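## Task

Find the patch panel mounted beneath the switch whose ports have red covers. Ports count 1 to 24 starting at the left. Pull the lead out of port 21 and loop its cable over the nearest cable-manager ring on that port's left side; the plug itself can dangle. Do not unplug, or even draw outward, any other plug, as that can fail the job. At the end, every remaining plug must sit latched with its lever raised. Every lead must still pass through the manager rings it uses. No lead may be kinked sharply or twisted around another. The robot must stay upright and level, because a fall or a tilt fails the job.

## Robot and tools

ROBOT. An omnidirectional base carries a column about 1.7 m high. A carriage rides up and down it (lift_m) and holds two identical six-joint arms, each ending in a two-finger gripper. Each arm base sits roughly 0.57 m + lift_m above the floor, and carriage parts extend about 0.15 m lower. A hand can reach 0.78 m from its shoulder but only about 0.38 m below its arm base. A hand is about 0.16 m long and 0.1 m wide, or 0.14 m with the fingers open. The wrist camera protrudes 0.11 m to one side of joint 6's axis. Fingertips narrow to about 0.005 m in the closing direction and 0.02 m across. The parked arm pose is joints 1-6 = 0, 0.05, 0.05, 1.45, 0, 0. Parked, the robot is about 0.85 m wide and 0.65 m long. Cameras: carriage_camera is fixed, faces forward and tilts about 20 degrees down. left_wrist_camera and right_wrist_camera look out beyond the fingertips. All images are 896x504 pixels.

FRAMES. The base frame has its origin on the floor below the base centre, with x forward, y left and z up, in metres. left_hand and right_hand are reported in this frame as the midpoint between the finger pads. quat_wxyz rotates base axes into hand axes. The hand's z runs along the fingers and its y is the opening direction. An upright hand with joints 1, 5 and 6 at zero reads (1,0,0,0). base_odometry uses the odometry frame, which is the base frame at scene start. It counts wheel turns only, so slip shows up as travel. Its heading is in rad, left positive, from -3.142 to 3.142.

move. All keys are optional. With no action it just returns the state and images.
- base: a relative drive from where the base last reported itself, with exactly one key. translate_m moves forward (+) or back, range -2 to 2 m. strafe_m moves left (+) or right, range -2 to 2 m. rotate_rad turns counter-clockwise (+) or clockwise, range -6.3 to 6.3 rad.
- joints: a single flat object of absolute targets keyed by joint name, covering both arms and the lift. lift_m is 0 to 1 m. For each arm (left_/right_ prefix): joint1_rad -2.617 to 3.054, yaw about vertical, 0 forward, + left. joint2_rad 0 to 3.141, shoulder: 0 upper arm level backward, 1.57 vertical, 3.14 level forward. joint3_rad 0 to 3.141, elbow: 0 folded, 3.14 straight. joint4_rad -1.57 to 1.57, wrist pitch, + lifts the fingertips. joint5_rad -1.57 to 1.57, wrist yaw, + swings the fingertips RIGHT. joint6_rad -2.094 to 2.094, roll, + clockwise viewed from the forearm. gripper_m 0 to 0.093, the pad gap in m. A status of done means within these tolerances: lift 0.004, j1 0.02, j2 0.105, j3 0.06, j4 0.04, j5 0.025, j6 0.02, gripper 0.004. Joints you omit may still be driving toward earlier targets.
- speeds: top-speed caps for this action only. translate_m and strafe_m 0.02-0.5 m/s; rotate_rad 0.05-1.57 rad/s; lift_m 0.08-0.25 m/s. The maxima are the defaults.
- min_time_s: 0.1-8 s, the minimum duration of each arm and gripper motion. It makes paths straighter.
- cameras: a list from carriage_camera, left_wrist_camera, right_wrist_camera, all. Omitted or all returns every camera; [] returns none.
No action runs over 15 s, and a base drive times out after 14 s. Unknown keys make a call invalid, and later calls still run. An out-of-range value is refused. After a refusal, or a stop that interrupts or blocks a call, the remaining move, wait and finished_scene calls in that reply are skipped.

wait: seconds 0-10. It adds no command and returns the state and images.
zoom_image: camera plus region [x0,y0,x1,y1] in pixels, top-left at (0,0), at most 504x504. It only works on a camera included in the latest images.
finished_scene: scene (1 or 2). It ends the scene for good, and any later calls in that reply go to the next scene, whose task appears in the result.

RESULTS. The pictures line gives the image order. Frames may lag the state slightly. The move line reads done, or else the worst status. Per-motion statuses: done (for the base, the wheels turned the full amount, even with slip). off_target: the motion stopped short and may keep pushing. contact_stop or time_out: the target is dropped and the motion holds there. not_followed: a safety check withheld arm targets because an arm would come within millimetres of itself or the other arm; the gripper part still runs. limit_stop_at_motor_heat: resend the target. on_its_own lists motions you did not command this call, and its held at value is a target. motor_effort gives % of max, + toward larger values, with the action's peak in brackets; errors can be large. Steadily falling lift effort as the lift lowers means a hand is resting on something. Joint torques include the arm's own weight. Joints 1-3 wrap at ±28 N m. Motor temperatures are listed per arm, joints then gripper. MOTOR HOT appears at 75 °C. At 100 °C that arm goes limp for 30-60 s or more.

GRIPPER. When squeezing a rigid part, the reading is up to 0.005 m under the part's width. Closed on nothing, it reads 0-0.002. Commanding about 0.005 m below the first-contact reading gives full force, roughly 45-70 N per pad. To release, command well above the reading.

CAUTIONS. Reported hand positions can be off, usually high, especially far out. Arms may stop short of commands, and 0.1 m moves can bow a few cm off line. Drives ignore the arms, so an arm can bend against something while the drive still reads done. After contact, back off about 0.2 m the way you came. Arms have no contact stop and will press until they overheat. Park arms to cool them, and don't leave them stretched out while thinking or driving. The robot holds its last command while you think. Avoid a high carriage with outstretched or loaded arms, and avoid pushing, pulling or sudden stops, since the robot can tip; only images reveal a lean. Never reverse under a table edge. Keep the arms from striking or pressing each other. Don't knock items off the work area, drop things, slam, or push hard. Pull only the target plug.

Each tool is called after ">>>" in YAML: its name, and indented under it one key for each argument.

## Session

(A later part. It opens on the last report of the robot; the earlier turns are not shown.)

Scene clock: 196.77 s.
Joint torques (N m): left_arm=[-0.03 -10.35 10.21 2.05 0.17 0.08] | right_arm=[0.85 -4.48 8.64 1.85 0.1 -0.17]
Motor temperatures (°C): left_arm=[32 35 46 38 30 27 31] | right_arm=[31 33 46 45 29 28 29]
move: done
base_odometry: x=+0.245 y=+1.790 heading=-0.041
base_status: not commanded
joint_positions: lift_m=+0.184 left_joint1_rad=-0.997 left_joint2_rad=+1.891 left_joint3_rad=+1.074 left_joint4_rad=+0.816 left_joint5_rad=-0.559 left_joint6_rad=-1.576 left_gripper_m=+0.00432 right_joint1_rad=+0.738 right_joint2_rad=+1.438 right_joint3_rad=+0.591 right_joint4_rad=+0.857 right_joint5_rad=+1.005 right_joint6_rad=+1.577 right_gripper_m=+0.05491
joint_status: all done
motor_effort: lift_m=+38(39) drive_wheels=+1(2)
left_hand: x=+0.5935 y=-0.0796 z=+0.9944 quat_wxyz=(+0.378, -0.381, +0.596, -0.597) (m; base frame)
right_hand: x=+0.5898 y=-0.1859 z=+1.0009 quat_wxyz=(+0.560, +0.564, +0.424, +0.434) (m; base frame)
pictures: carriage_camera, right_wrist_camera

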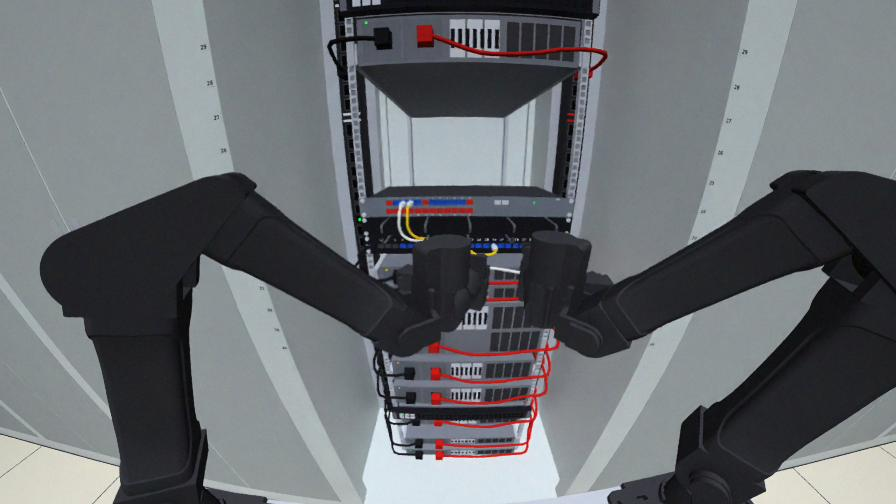

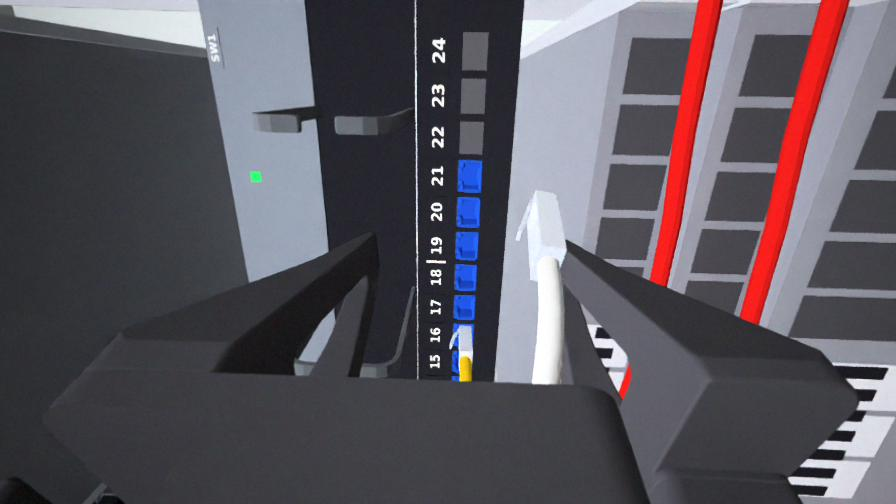

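>>> move:
  joints: {"right_gripper_m": 0.075}
  min_time_s: 2.5
  cameras: ["right_wrist_camera", "carriage_camera"]

>>> zoom_image:
  camera: "right_wrist_camera"
  region: [400, 130, 640, 390]

>>> zoom_image:
  camera: "carriage_camera"
  region: [430, 230, 560, 310]

Scene clock: 199.93 s.
Joint torques (N m): left_arm=[-0.17 -10.22 10.21 2.05 0.17 0.09] | right_arm=[0.84 -4.46 8.62 1.85 0.1 -0.16]
Motor temperatures (°C): left_arm=[32 36 46 38 30 27 31] | right_arm=[31 33 46 45 29 28 28]
move: done
base_odometry: x=+0.245 y=+1.790 heading=-0.041
base_status: not commanded
joint_positions: lift_m=+0.184 left_joint1_rad=-0.997 left_joint2_rad=+1.891 left_joint3_rad=+1.074 left_joint4_rad=+0.816 left_joint5_rad=-0.559 left_joint6_rad=-1.576 left_gripper_m=+0.00432 right_joint1_rad=+0.738 right_joint2_rad=+1.438 right_joint3_rad=+0.591 right_joint4_rad=+0.857 right_joint5_rad=+1.005 right_joint6_rad=+1.577 right_gripper_m=+0.07492
joint_status: all done
motor_effort: lift_m=+38(39) drive_wheels=+2(2)
left_hand: x=+0.5935 y=-0.0796 z=+0.9944 quat_wxyz=(+0.378, -0.381, +0.596, -0.597) (m; base frame)
right_hand: x=+0.5898 y=-0.1859 z=+1.0009 quat_wxyz=(+0.560, +0.564, +0.424, +0.434) (m; base frame)
pictures: carriage_camera, right_wrist_camera

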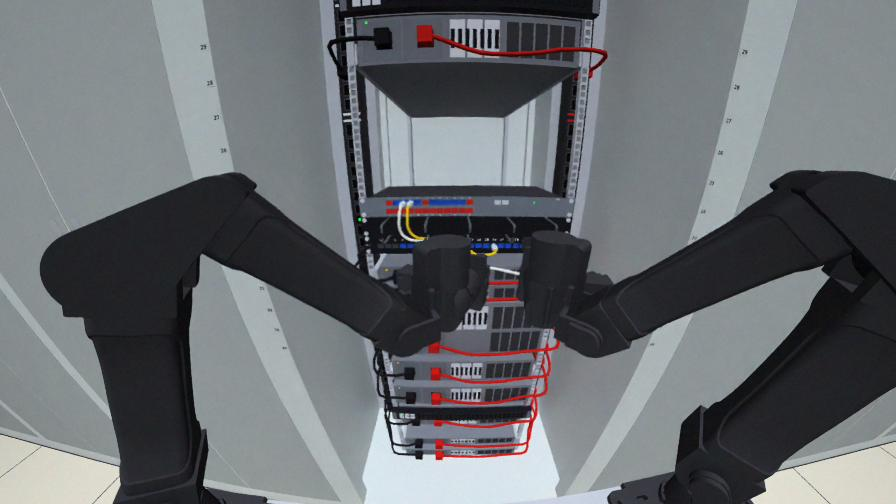

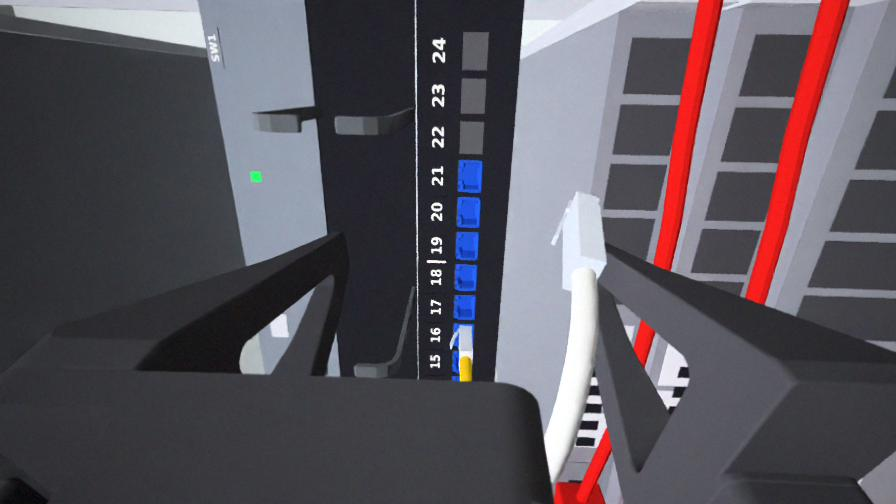

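Scaled by 1.938 from the camera's 896x504 image, which has a finer 1280x720 frame.

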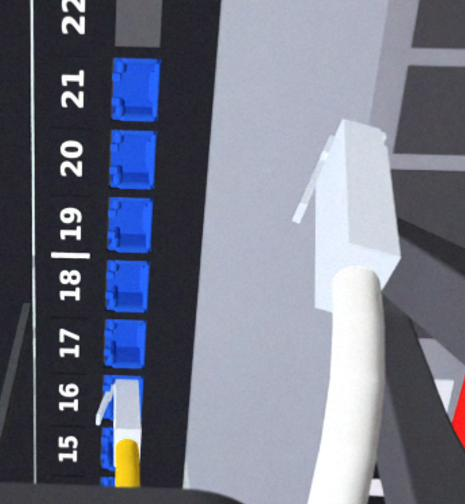

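Scaled by 3.877 from the camera's 896x504 image, which has a finer 1280x720 frame.

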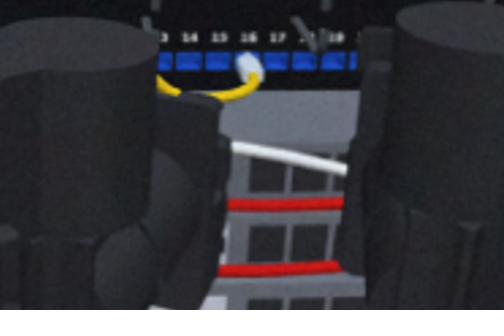

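>>> move:
  joints: {"right_gripper_m": 0.093}
  min_time_s: 2.5
  cameras: ["right_wrist_camera", "carriage_camera", "left_wrist_camera"]

>>> zoom_image:
  camera: "right_wrist_camera"
  region: [400, 130, 700, 430]

Scene clock: 206.93 s.
Joint torques (N m): left_arm=[-0.09 -10.3 10.33 2.03 0.14 0.07] | right_arm=[0.84 -4.48 8.61 1.85 0.1 -0.16]
Motor temperatures (°C): left_arm=[32 36 46 39 30 27 32] | right_arm=[31 33 46 44 29 28 28]
move: done
base_odometry: x=+0.245 y=+1.790 heading=-0.041
base_status: not commanded
joint_positions: lift_m=+0.184 left_joint1_rad=-0.997 left_joint2_rad=+1.891 left_joint3_rad=+1.074 left_joint4_rad=+0.815 left_joint5_rad=-0.559 left_joint6_rad=-1.576 left_gripper_m=+0.00432 right_joint1_rad=+0.738 right_joint2_rad=+1.438 right_joint3_rad=+0.591 right_joint4_rad=+0.857 right_joint5_rad=+1.005 right_joint6_rad=+1.577 right_gripper_m=+0.09292
joint_status: all done
motor_effort: lift_m=+38(39) drive_wheels=+1(2)
left_hand: x=+0.5935 y=-0.0796 z=+0.9944 quat_wxyz=(+0.378, -0.381, +0.596, -0.597) (m; base frame)
right_hand: x=+0.5898 y=-0.1859 z=+1.0010 quat_wxyz=(+0.560, +0.564, +0.424, +0.434) (m; base frame)
pictures: carriage_camera, left_wrist_camera, right_wrist_camera

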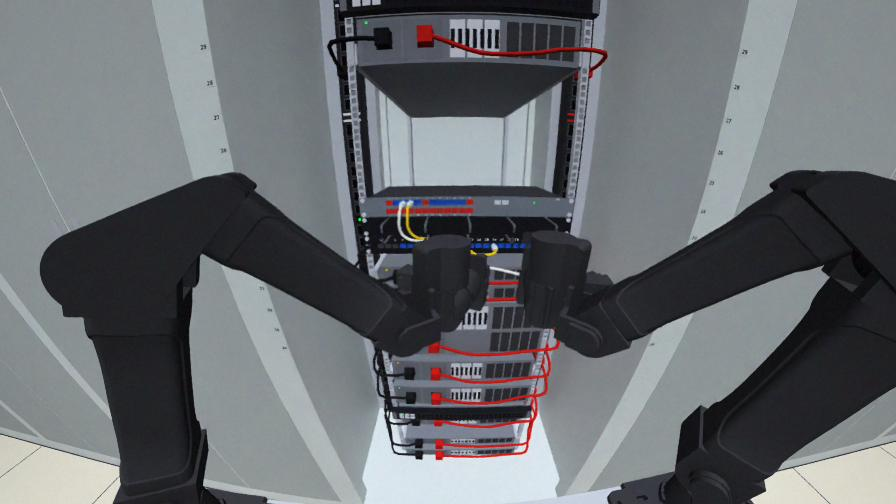

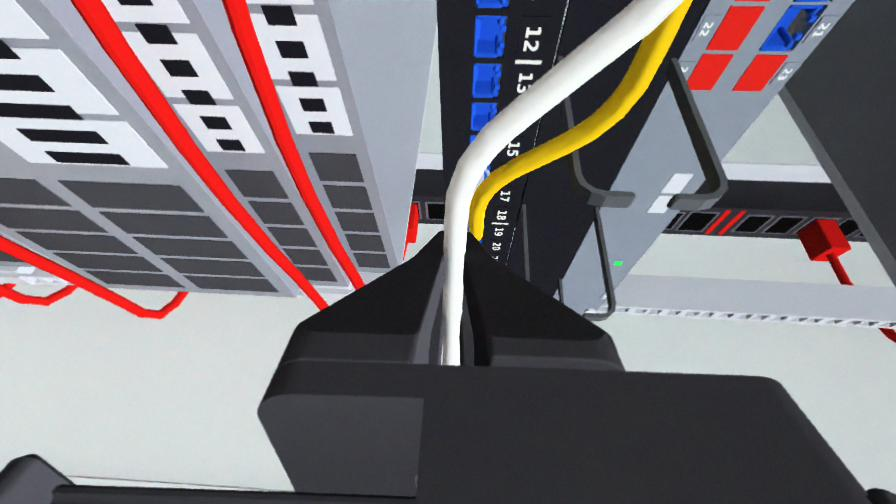

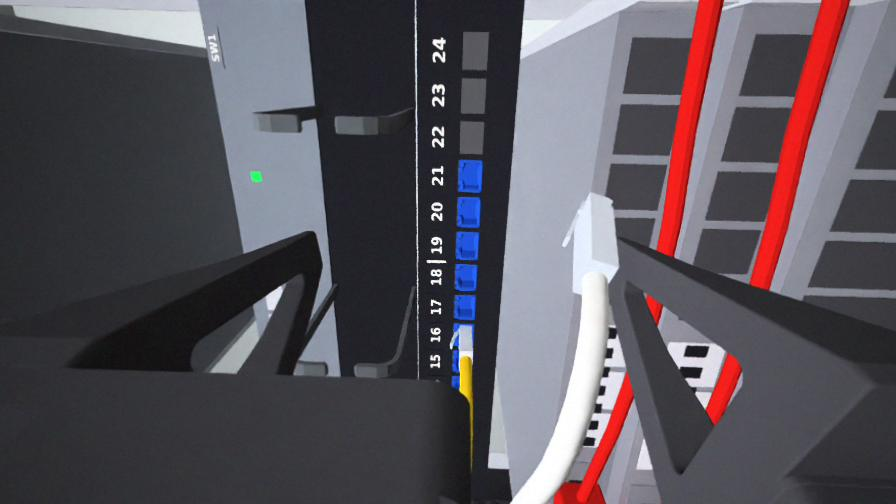

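Scaled by 1.680 from the camera's 896x504 image, which has a finer 1280x720 frame.

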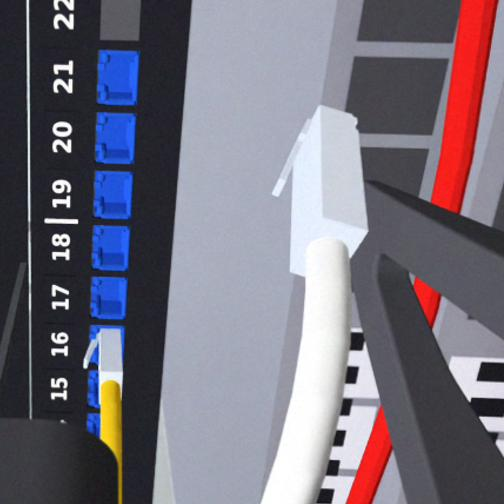

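>>> move:
  joints: {"right_joint1_rad": 0.887, "right_joint2_rad": 1.151, "right_joint3_rad": 0.343, "right_joint4_rad": 0.792, "right_joint5_rad": 1.159, "right_joint6_rad": 1.585}
  min_time_s: 2.5
  cameras: ["right_wrist_camera", "carriage_camera", "left_wrist_camera"]

>>> zoom_image:
  camera: "right_wrist_camera"
  region: [350, 50, 750, 450]

>>> zoom_image:
  camera: "carriage_camera"
  region: [400, 210, 600, 330]

Scene clock: 211.10 s.
Joint torques (N m): left_arm=[-0.12 -10.24 10.21 2.07 0.12 0.07] | right_arm=[0.9 -3.99 5.79 1.48 0.12 -0.17]
Motor temperatures (°C): left_arm=[32 37 46 39 30 27 32] | right_arm=[31 33 46 44 29 28 28]
move: done
base_odometry: x=+0.245 y=+1.790 heading=-0.041
base_status: not commanded
joint_positions: lift_m=+0.184 left_joint1_rad=-0.997 left_joint2_rad=+1.891 left_joint3_rad=+1.074 left_joint4_rad=+0.815 left_joint5_rad=-0.559 left_joint6_rad=-1.576 left_gripper_m=+0.00432 right_joint1_rad=+0.880 right_joint2_rad=+1.162 right_joint3_rad=+0.355 right_joint4_rad=+0.809 right_joint5_rad=+1.149 right_joint6_rad=+1.577 right_gripper_m=+0.09292
joint_status: all done
motor_effort: lift_m=+39(39) drive_wheels=+1(2)
left_hand: x=+0.5935 y=-0.0796 z=+0.9944 quat_wxyz=(+0.378, -0.381, +0.596, -0.597) (m; base frame)
right_hand: x=+0.5214 y=-0.2099 z=+0.9884 quat_wxyz=(+0.561, +0.564, +0.426, +0.431) (m; base frame)
pictures: carriage_camera, left_wrist_camera, right_wrist_camera

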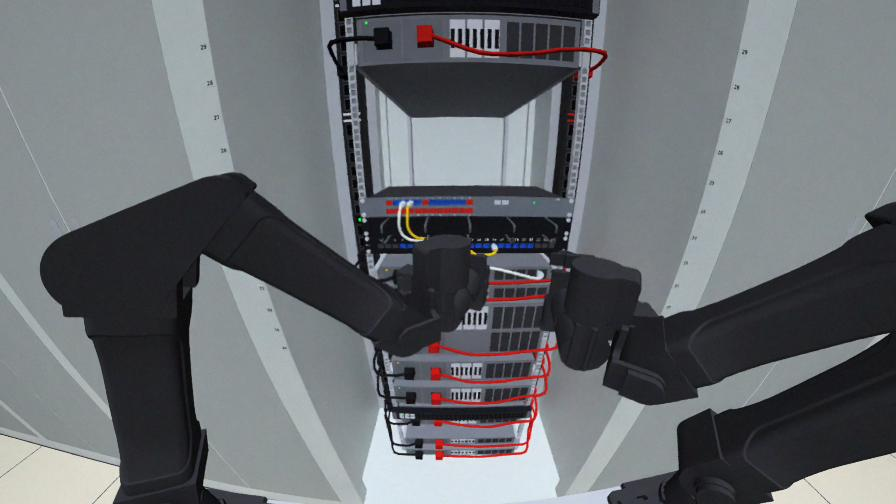

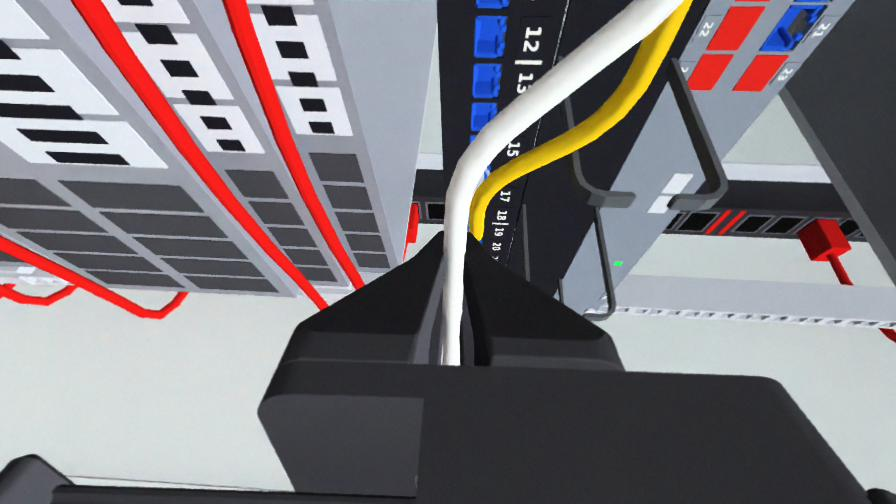

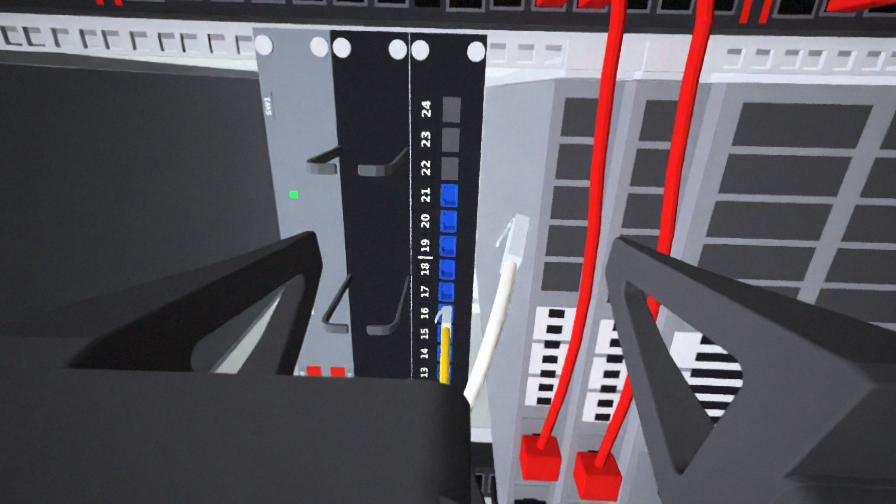

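Scaled by 1.260 from the camera's 896x504 image, which has a finer 1280x720 frame.

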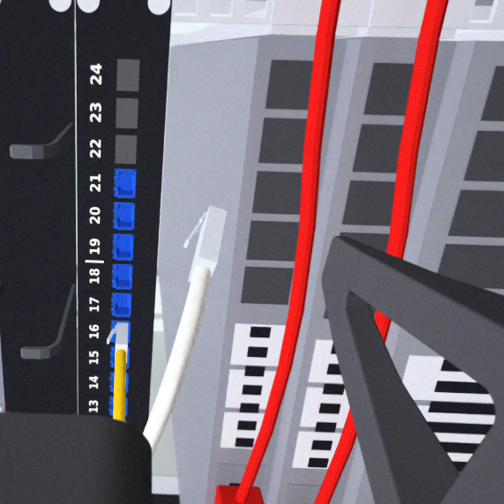

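Scaled by 2.520 from the camera's 896x504 image, which has a finer 1280x720 frame.

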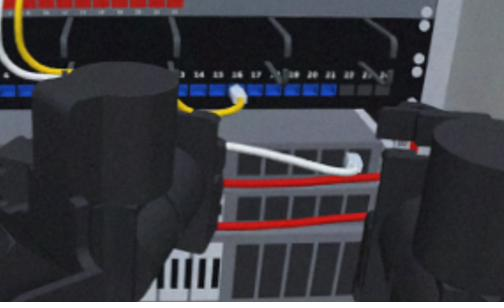

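>>> zoom_image:
  camera: "right_wrist_camera"
  region: [440, 200, 560, 320]

>>> zoom_image:
  camera: "right_wrist_camera"
  region: [430, 300, 550, 420]

>>> zoom_image:
  camera: "carriage_camera"
  region: [470, 230, 570, 300]

Scaled by 4.200 from the camera's 896x504 image, which has a finer 1280x720 frame.

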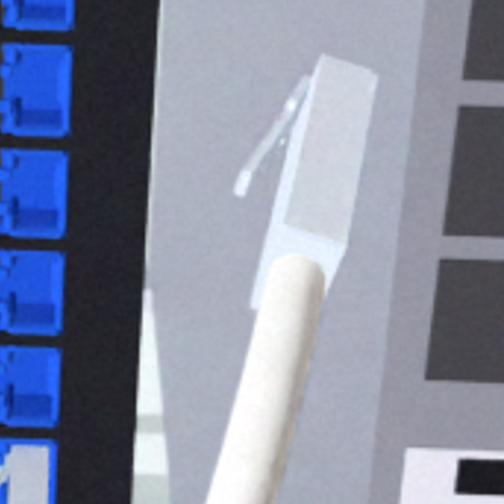

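Scaled by 4.200 from the camera's 896x504 image, which has a finer 1280x720 frame.

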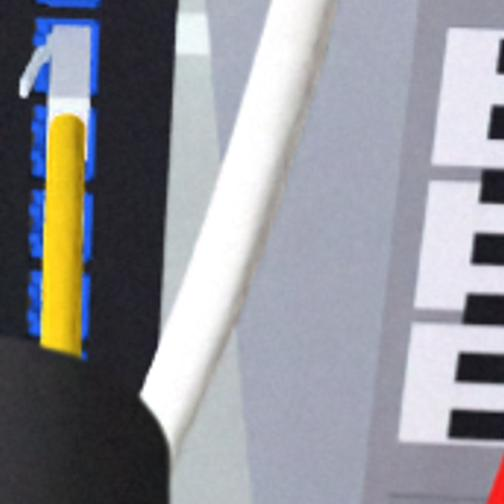

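Scaled by 5.040 from the camera's 896x504 image, which has a finer 1280x720 frame.

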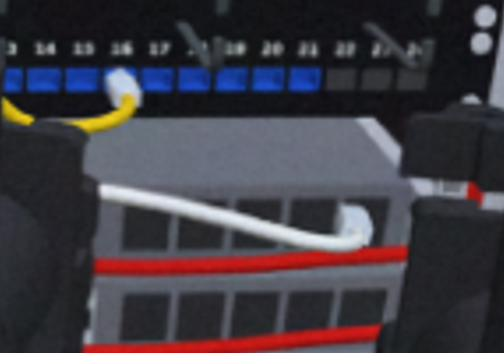

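>>> move:
  joints: {"right_joint1_rad": 0.498, "right_joint2_rad": 0.774, "right_joint3_rad": 0.144, "right_joint4_rad": 0.614, "right_joint5_rad": 0.145, "right_joint6_rad": 1.812, "right_gripper_m": 0.035}
  min_time_s: 1.8
  cameras: ["right_wrist_camera", "carriage_camera", "left_wrist_camera"]

>>> zoom_image:
  camera: "right_wrist_camera"
  region: [350, 50, 750, 450]

>>> zoom_image:
  camera: "carriage_camera"
  region: [450, 220, 570, 310]

Scene clock: 225.70 s.
Joint torques (N m): left_arm=[0.03 -10.28 10.3 2.04 0.15 0.05] | right_arm=[-0.5 -1.47 6.71 2.01 -0.09 -0.12]
Motor temperatures (°C): left_arm=[32 38 47 39 30 27 32] | right_arm=[31 33 45 44 29 28 28]
move: done
base_odometry: x=+0.245 y=+1.790 heading=-0.041
base_status: not commanded
joint_positions: lift_m=+0.184 left_joint1_rad=-0.997 left_joint2_rad=+1.891 left_joint3_rad=+1.074 left_joint4_rad=+0.815 left_joint5_rad=-0.558 left_joint6_rad=-1.576 left_gripper_m=+0.00432 right_joint1_rad=+0.505 right_joint2_rad=+0.781 right_joint3_rad=+0.157 right_joint4_rad=+0.633 right_joint5_rad=+0.157 right_joint6_rad=+1.799 right_gripper_m=+0.03509
joint_status: all done
motor_effort: lift_m=+39(39) drive_wheels=+1(2)
left_hand: x=+0.5935 y=-0.0797 z=+0.9943 quat_wxyz=(+0.378, -0.381, +0.597, -0.597) (m; base frame)
right_hand: x=+0.5115 y=-0.1932 z=+0.9752 quat_wxyz=(+0.338, +0.467, +0.526, +0.624) (m; base frame)
pictures: carriage_camera, left_wrist_camera, right_wrist_camera

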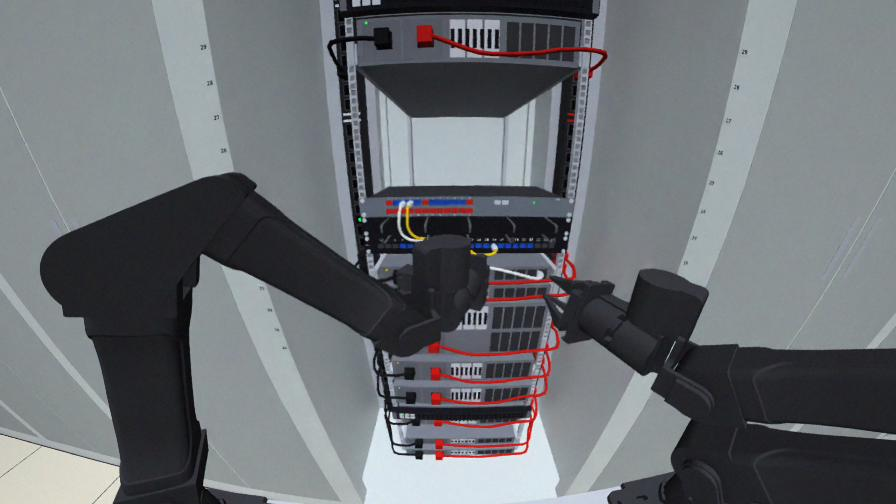

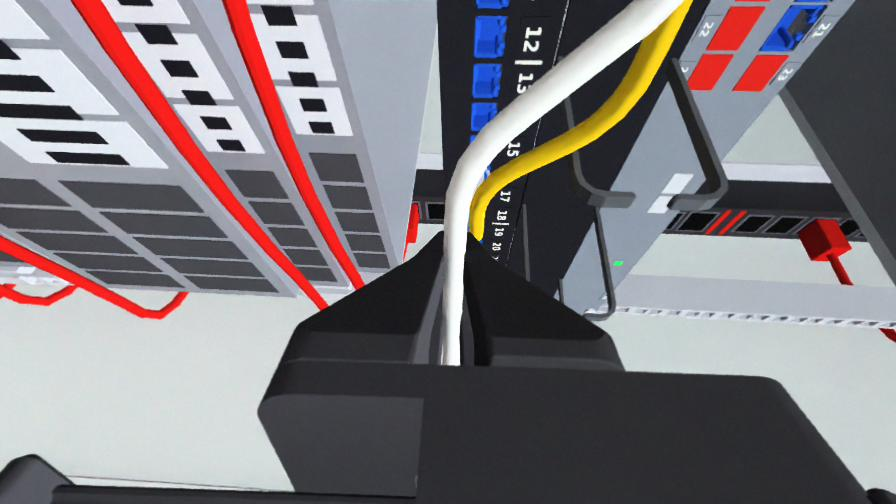

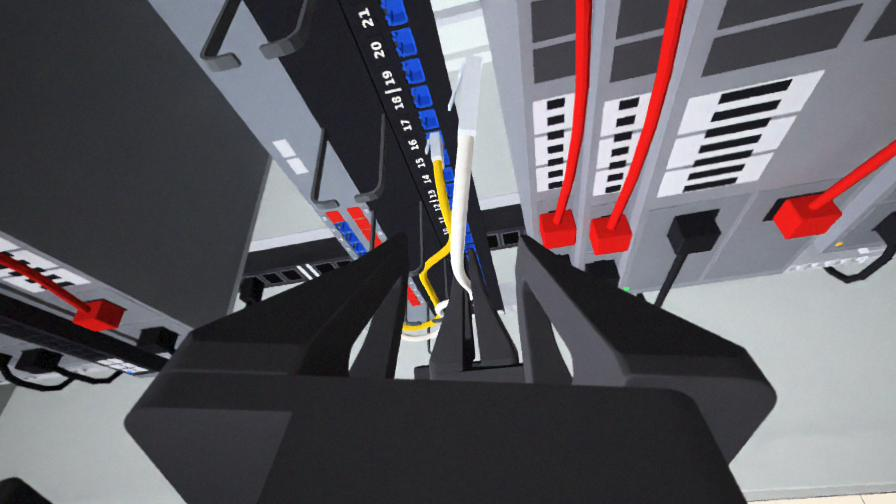

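Scaled by 1.260 from the camera's 896x504 image, which has a finer 1280x720 frame.

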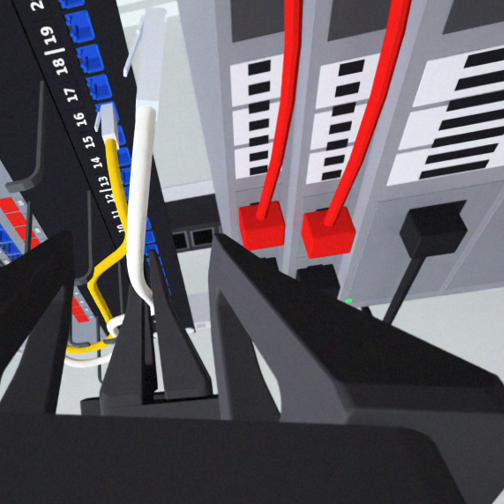

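Scaled by 4.200 from the camera's 896x504 image, which has a finer 1280x720 frame.

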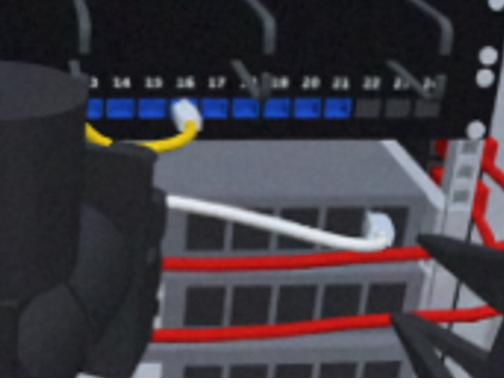

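>>> zoom_image:
  camera: "right_wrist_camera"
  region: [400, 40, 540, 180]

>>> zoom_image:
  camera: "right_wrist_camera"
  region: [400, 180, 540, 320]

Scaled by 3.600 from the camera's 896x504 image, which has a finer 1280x720 frame.

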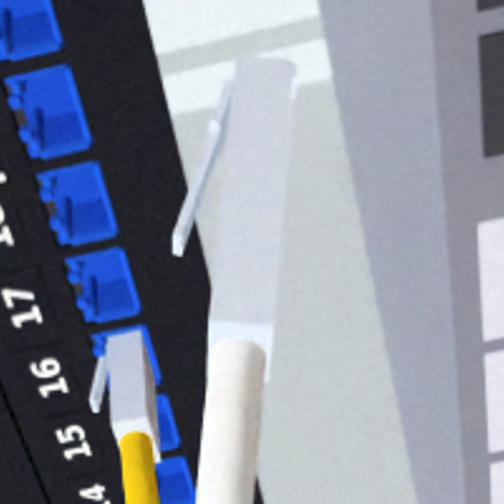

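Scaled by 3.600 from the camera's 896x504 image, which has a finer 1280x720 frame.

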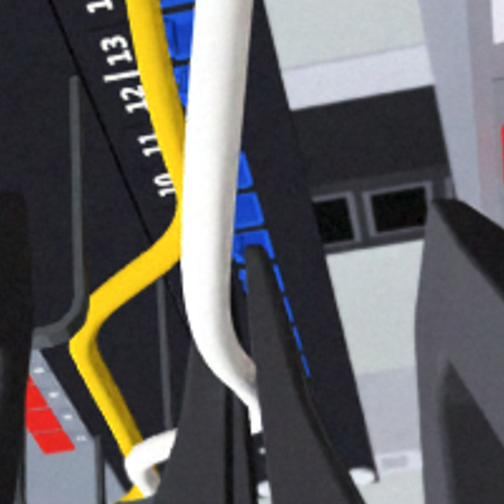

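>>> move:
  joints: {"right_joint1_rad": 0.466, "right_joint2_rad": 1.055, "right_joint3_rad": 0.262, "right_joint4_rad": 0.817, "right_joint5_rad": 0.113, "right_joint6_rad": 1.812, "right_gripper_m": 0.035}
  min_time_s: 1.2
  cameras: ["right_wrist_camera", "carriage_camera"]

>>> zoom_image:
  camera: "right_wrist_camera"
  region: [380, 80, 540, 240]

>>> zoom_image:
  camera: "right_wrist_camera"
  region: [380, 200, 540, 360]

Scene clock: 228.57 s.
Joint torques (N m): left_arm=[-0.1 -10.33 10.19 2.03 0.14 0.08] | right_arm=[-0.47 -1.66 9.2 2.31 -0.07 -0.12]
Motor temperatures (°C): left_arm=[32 38 47 40 30 27 32] | right_arm=[31 32 45 44 29 28 28]
move: done
base_odometry: x=+0.245 y=+1.790 heading=-0.041
base_status: not commanded
joint_positions: lift_m=+0.184 left_joint1_rad=-0.997 left_joint2_rad=+1.891 left_joint3_rad=+1.074 left_joint4_rad=+0.815 left_joint5_rad=-0.558 left_joint6_rad=-1.576 left_gripper_m=+0.00432 right_joint1_rad=+0.473 right_joint2_rad=+1.047 right_joint3_rad=+0.239 right_joint4_rad=+0.810 right_joint5_rad=+0.123 right_joint6_rad=+1.800 right_gripper_m=+0.03508
joint_status: all done
motor_effort: lift_m=+38(39) drive_wheels=+1(2)
left_hand: x=+0.5935 y=-0.0797 z=+0.9943 quat_wxyz=(+0.378, -0.381, +0.597, -0.597) (m; base frame)
right_hand: x=+0.5440 y=-0.1812 z=+0.9750 quat_wxyz=(+0.337, +0.468, +0.529, +0.623) (m; base frame)
pictures: carriage_camera, right_wrist_camera

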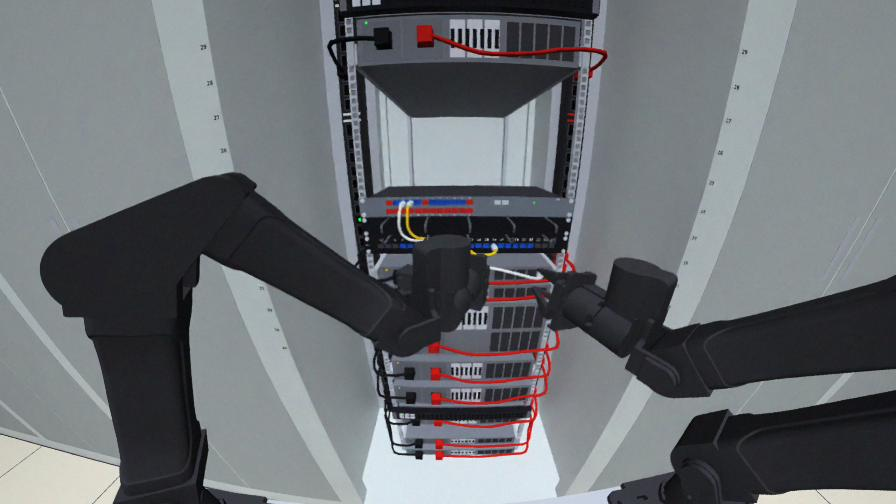

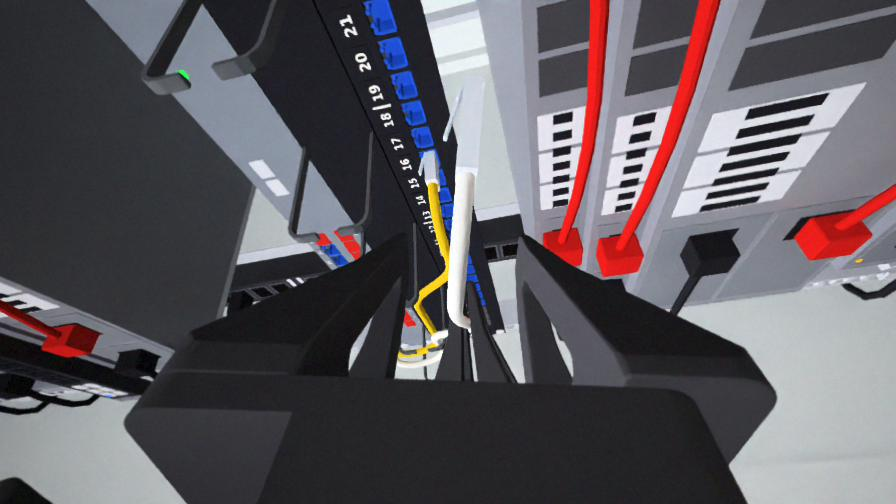

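Scaled by 3.150 from the camera's 896x504 image, which has a finer 1280x720 frame.

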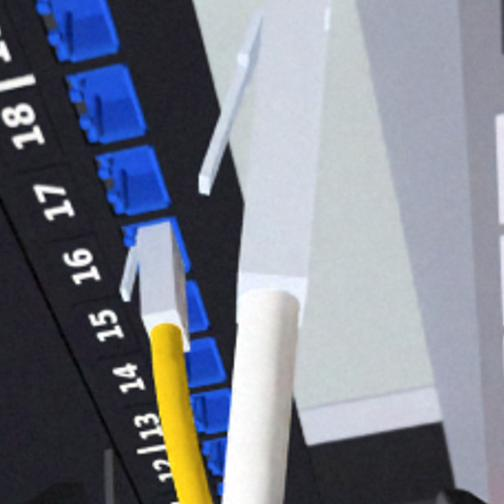

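Scaled by 3.150 from the camera's 896x504 image, which has a finer 1280x720 frame.

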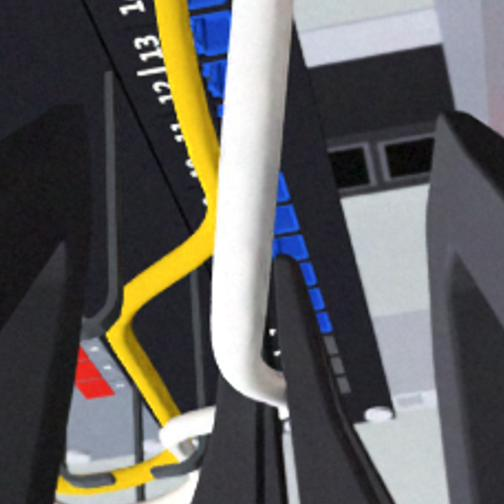

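>>> move:
  joints: {"right_joint1_rad": 0.453, "right_joint2_rad": 1.167, "right_joint3_rad": 0.311, "right_joint4_rad": 0.879, "right_joint5_rad": 0.099, "right_joint6_rad": 1.812, "right_gripper_m": 0.03}
  min_time_s: 1.0
  cameras: ["right_wrist_camera"]

>>> zoom_image:
  camera: "right_wrist_camera"
  region: [380, 120, 540, 280]

Scene clock: 230.67 s.
Joint torques (N m): left_arm=[-0.01 -10.17 10.4 2.08 0.15 0.06] | right_arm=[-0.47 -2.33 8.96 2.32 -0.1 -0.11]
Motor temperatures (°C): left_arm=[32 38 47 40 30 27 32] | right_arm=[31 32 45 45 29 28 28]
move: done
base_odometry: x=+0.245 y=+1.790 heading=-0.041
base_status: not commanded
joint_positions: lift_m=+0.184 left_joint1_rad=-0.997 left_joint2_rad=+1.891 left_joint3_rad=+1.074 left_joint4_rad=+0.815 left_joint5_rad=-0.558 left_joint6_rad=-1.576 left_gripper_m=+0.00432 right_joint1_rad=+0.460 right_joint2_rad=+1.158 right_joint3_rad=+0.288 right_joint4_rad=+0.872 right_joint5_rad=+0.109 right_joint6_rad=+1.800 right_gripper_m=+0.03008
joint_status: all done
motor_effort: lift_m=+38(39) drive_wheels=+1(2)
left_hand: x=+0.5935 y=-0.0797 z=+0.9943 quat_wxyz=(+0.378, -0.381, +0.597, -0.597) (m; base frame)
right_hand: x=+0.5605 y=-0.1754 z=+0.9755 quat_wxyz=(+0.336, +0.468, +0.529, +0.623) (m; base frame)
pictures: right_wrist_camera

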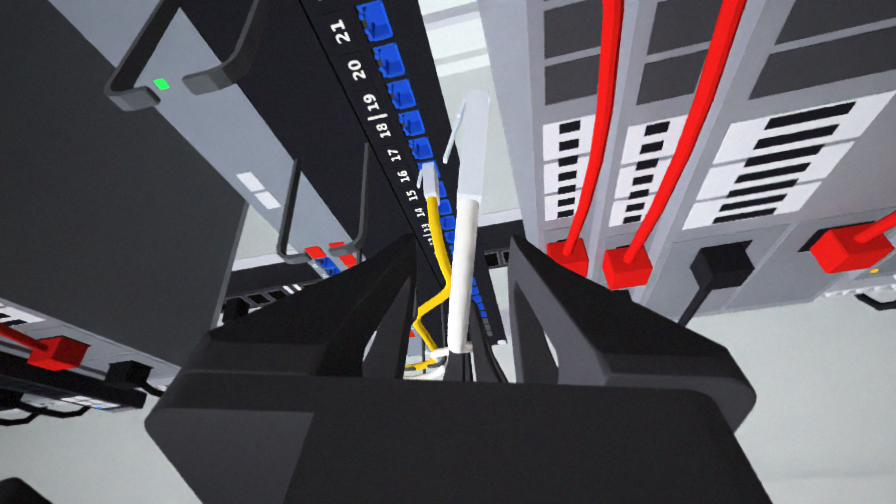

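Scaled by 3.150 from the camera's 896x504 image, which has a finer 1280x720 frame.

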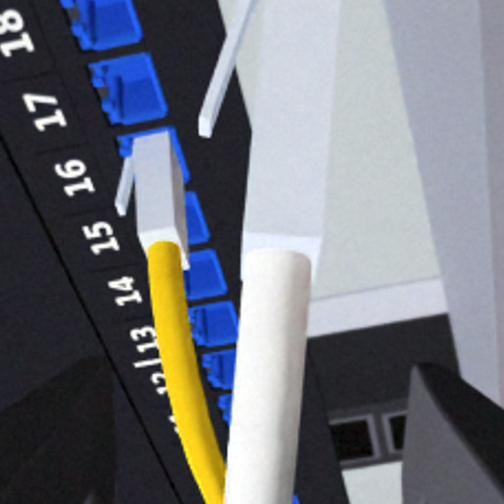

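>>> move:
  joints: {"right_gripper_m": 0.0065}
  min_time_s: 0.8
  cameras: ["right_wrist_camera"]

>>> move:
  joints: {"right_gripper_m": 0.003}
  min_time_s: 0.6
  cameras: ["right_wrist_camera", "left_wrist_camera", "carriage_camera"]

>>> zoom_image:
  camera: "right_wrist_camera"
  region: [380, 90, 560, 350]

Scene clock: 232.13 s.
Joint torques (N m): left_arm=[-0.03 -10.28 10.21 2.06 0.12 0.1] | right_arm=[-0.47 -2.33 8.94 2.3 -0.07 -0.12]
Motor temperatures (°C): left_arm=[32 38 47 40 30 27 32] | right_arm=[31 32 46 45 29 28 28]
move: done
base_odometry: x=+0.245 y=+1.790 heading=-0.041
base_status: not commanded
joint_positions: lift_m=+0.184 left_joint1_rad=-0.997 left_joint2_rad=+1.891 left_joint3_rad=+1.074 left_joint4_rad=+0.815 left_joint5_rad=-0.558 left_joint6_rad=-1.576 left_gripper_m=+0.00432 right_joint1_rad=+0.460 right_joint2_rad=+1.158 right_joint3_rad=+0.288 right_joint4_rad=+0.874 right_joint5_rad=+0.109 right_joint6_rad=+1.800 right_gripper_m=+0.00658
joint_status: all done
motor_effort: lift_m=+38(39) drive_wheels=+1(2)
left_hand: x=+0.5935 y=-0.0797 z=+0.9943 quat_wxyz=(+0.378, -0.381, +0.597, -0.597) (m; base frame)
right_hand: x=+0.5605 y=-0.1754 z=+0.9757 quat_wxyz=(+0.337, +0.468, +0.529, +0.623) (m; base frame)
pictures: right_wrist_camera

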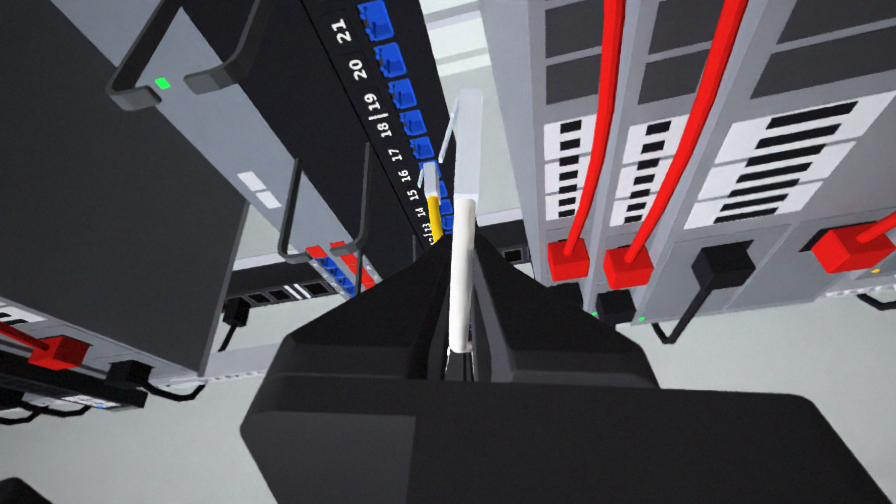

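Scene clock: 233.03 s.
Joint torques (N m): left_arm=[0.01 -10.24 10.24 2.07 0.15 0.1] | right_arm=[-0.46 -2.35 8.94 2.3 -0.08 -0.11]
Motor temperatures (°C): left_arm=[32 38 47 40 30 27 32] | right_arm=[31 32 46 45 29 28 28]
move: done
base_odometry: x=+0.245 y=+1.790 heading=-0.041
base_status: not commanded
joint_positions: lift_m=+0.184 left_joint1_rad=-0.997 left_joint2_rad=+1.891 left_joint3_rad=+1.074 left_joint4_rad=+0.815 left_joint5_rad=-0.558 left_joint6_rad=-1.576 left_gripper_m=+0.00432 right_joint1_rad=+0.460 right_joint2_rad=+1.158 right_joint3_rad=+0.288 right_joint4_rad=+0.874 right_joint5_rad=+0.109 right_joint6_rad=+1.800 right_gripper_m=+0.00404
joint_status: all done
motor_effort: lift_m=+39(39) drive_wheels=+1(2)
left_hand: x=+0.5935 y=-0.0797 z=+0.9943 quat_wxyz=(+0.378, -0.381, +0.597, -0.597) (m; base frame)
right_hand: x=+0.5605 y=-0.1754 z=+0.9758 quat_wxyz=(+0.337, +0.468, +0.528, +0.623) (m; base frame)
pictures: carriage_camera, left_wrist_camera, right_wrist_camera

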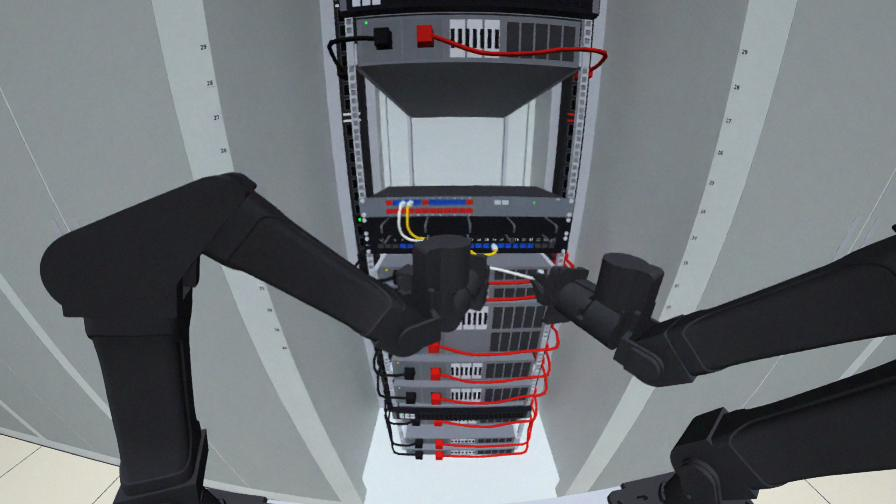

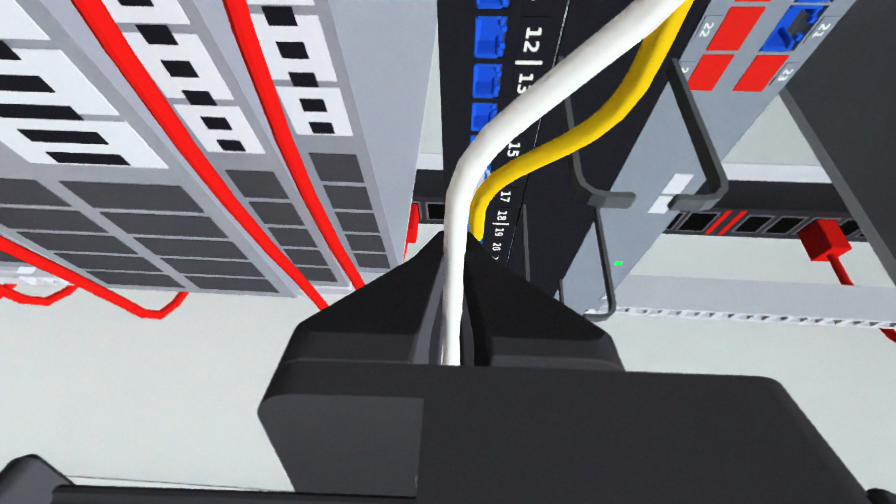

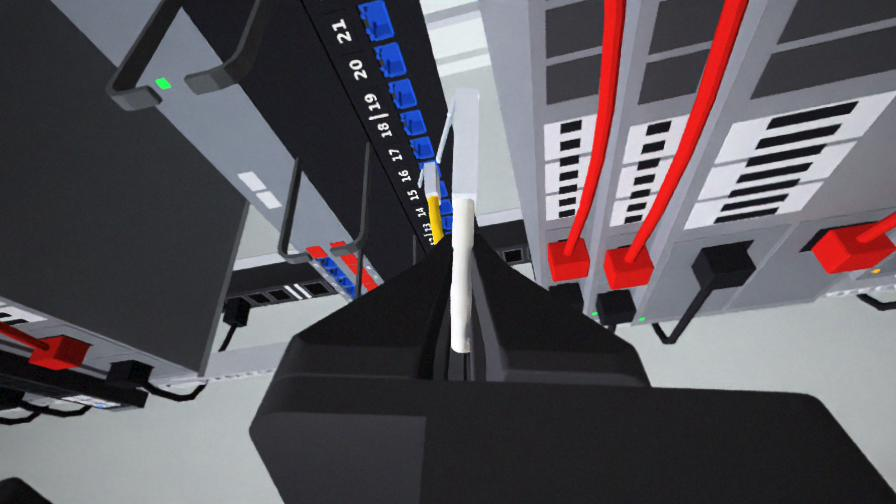

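Scaled by 1.938 from the camera's 896x504 image, which has a finer 1280x720 frame.

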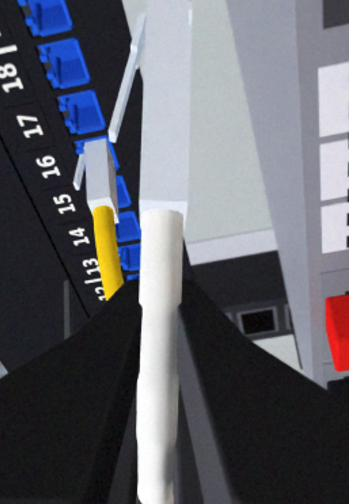

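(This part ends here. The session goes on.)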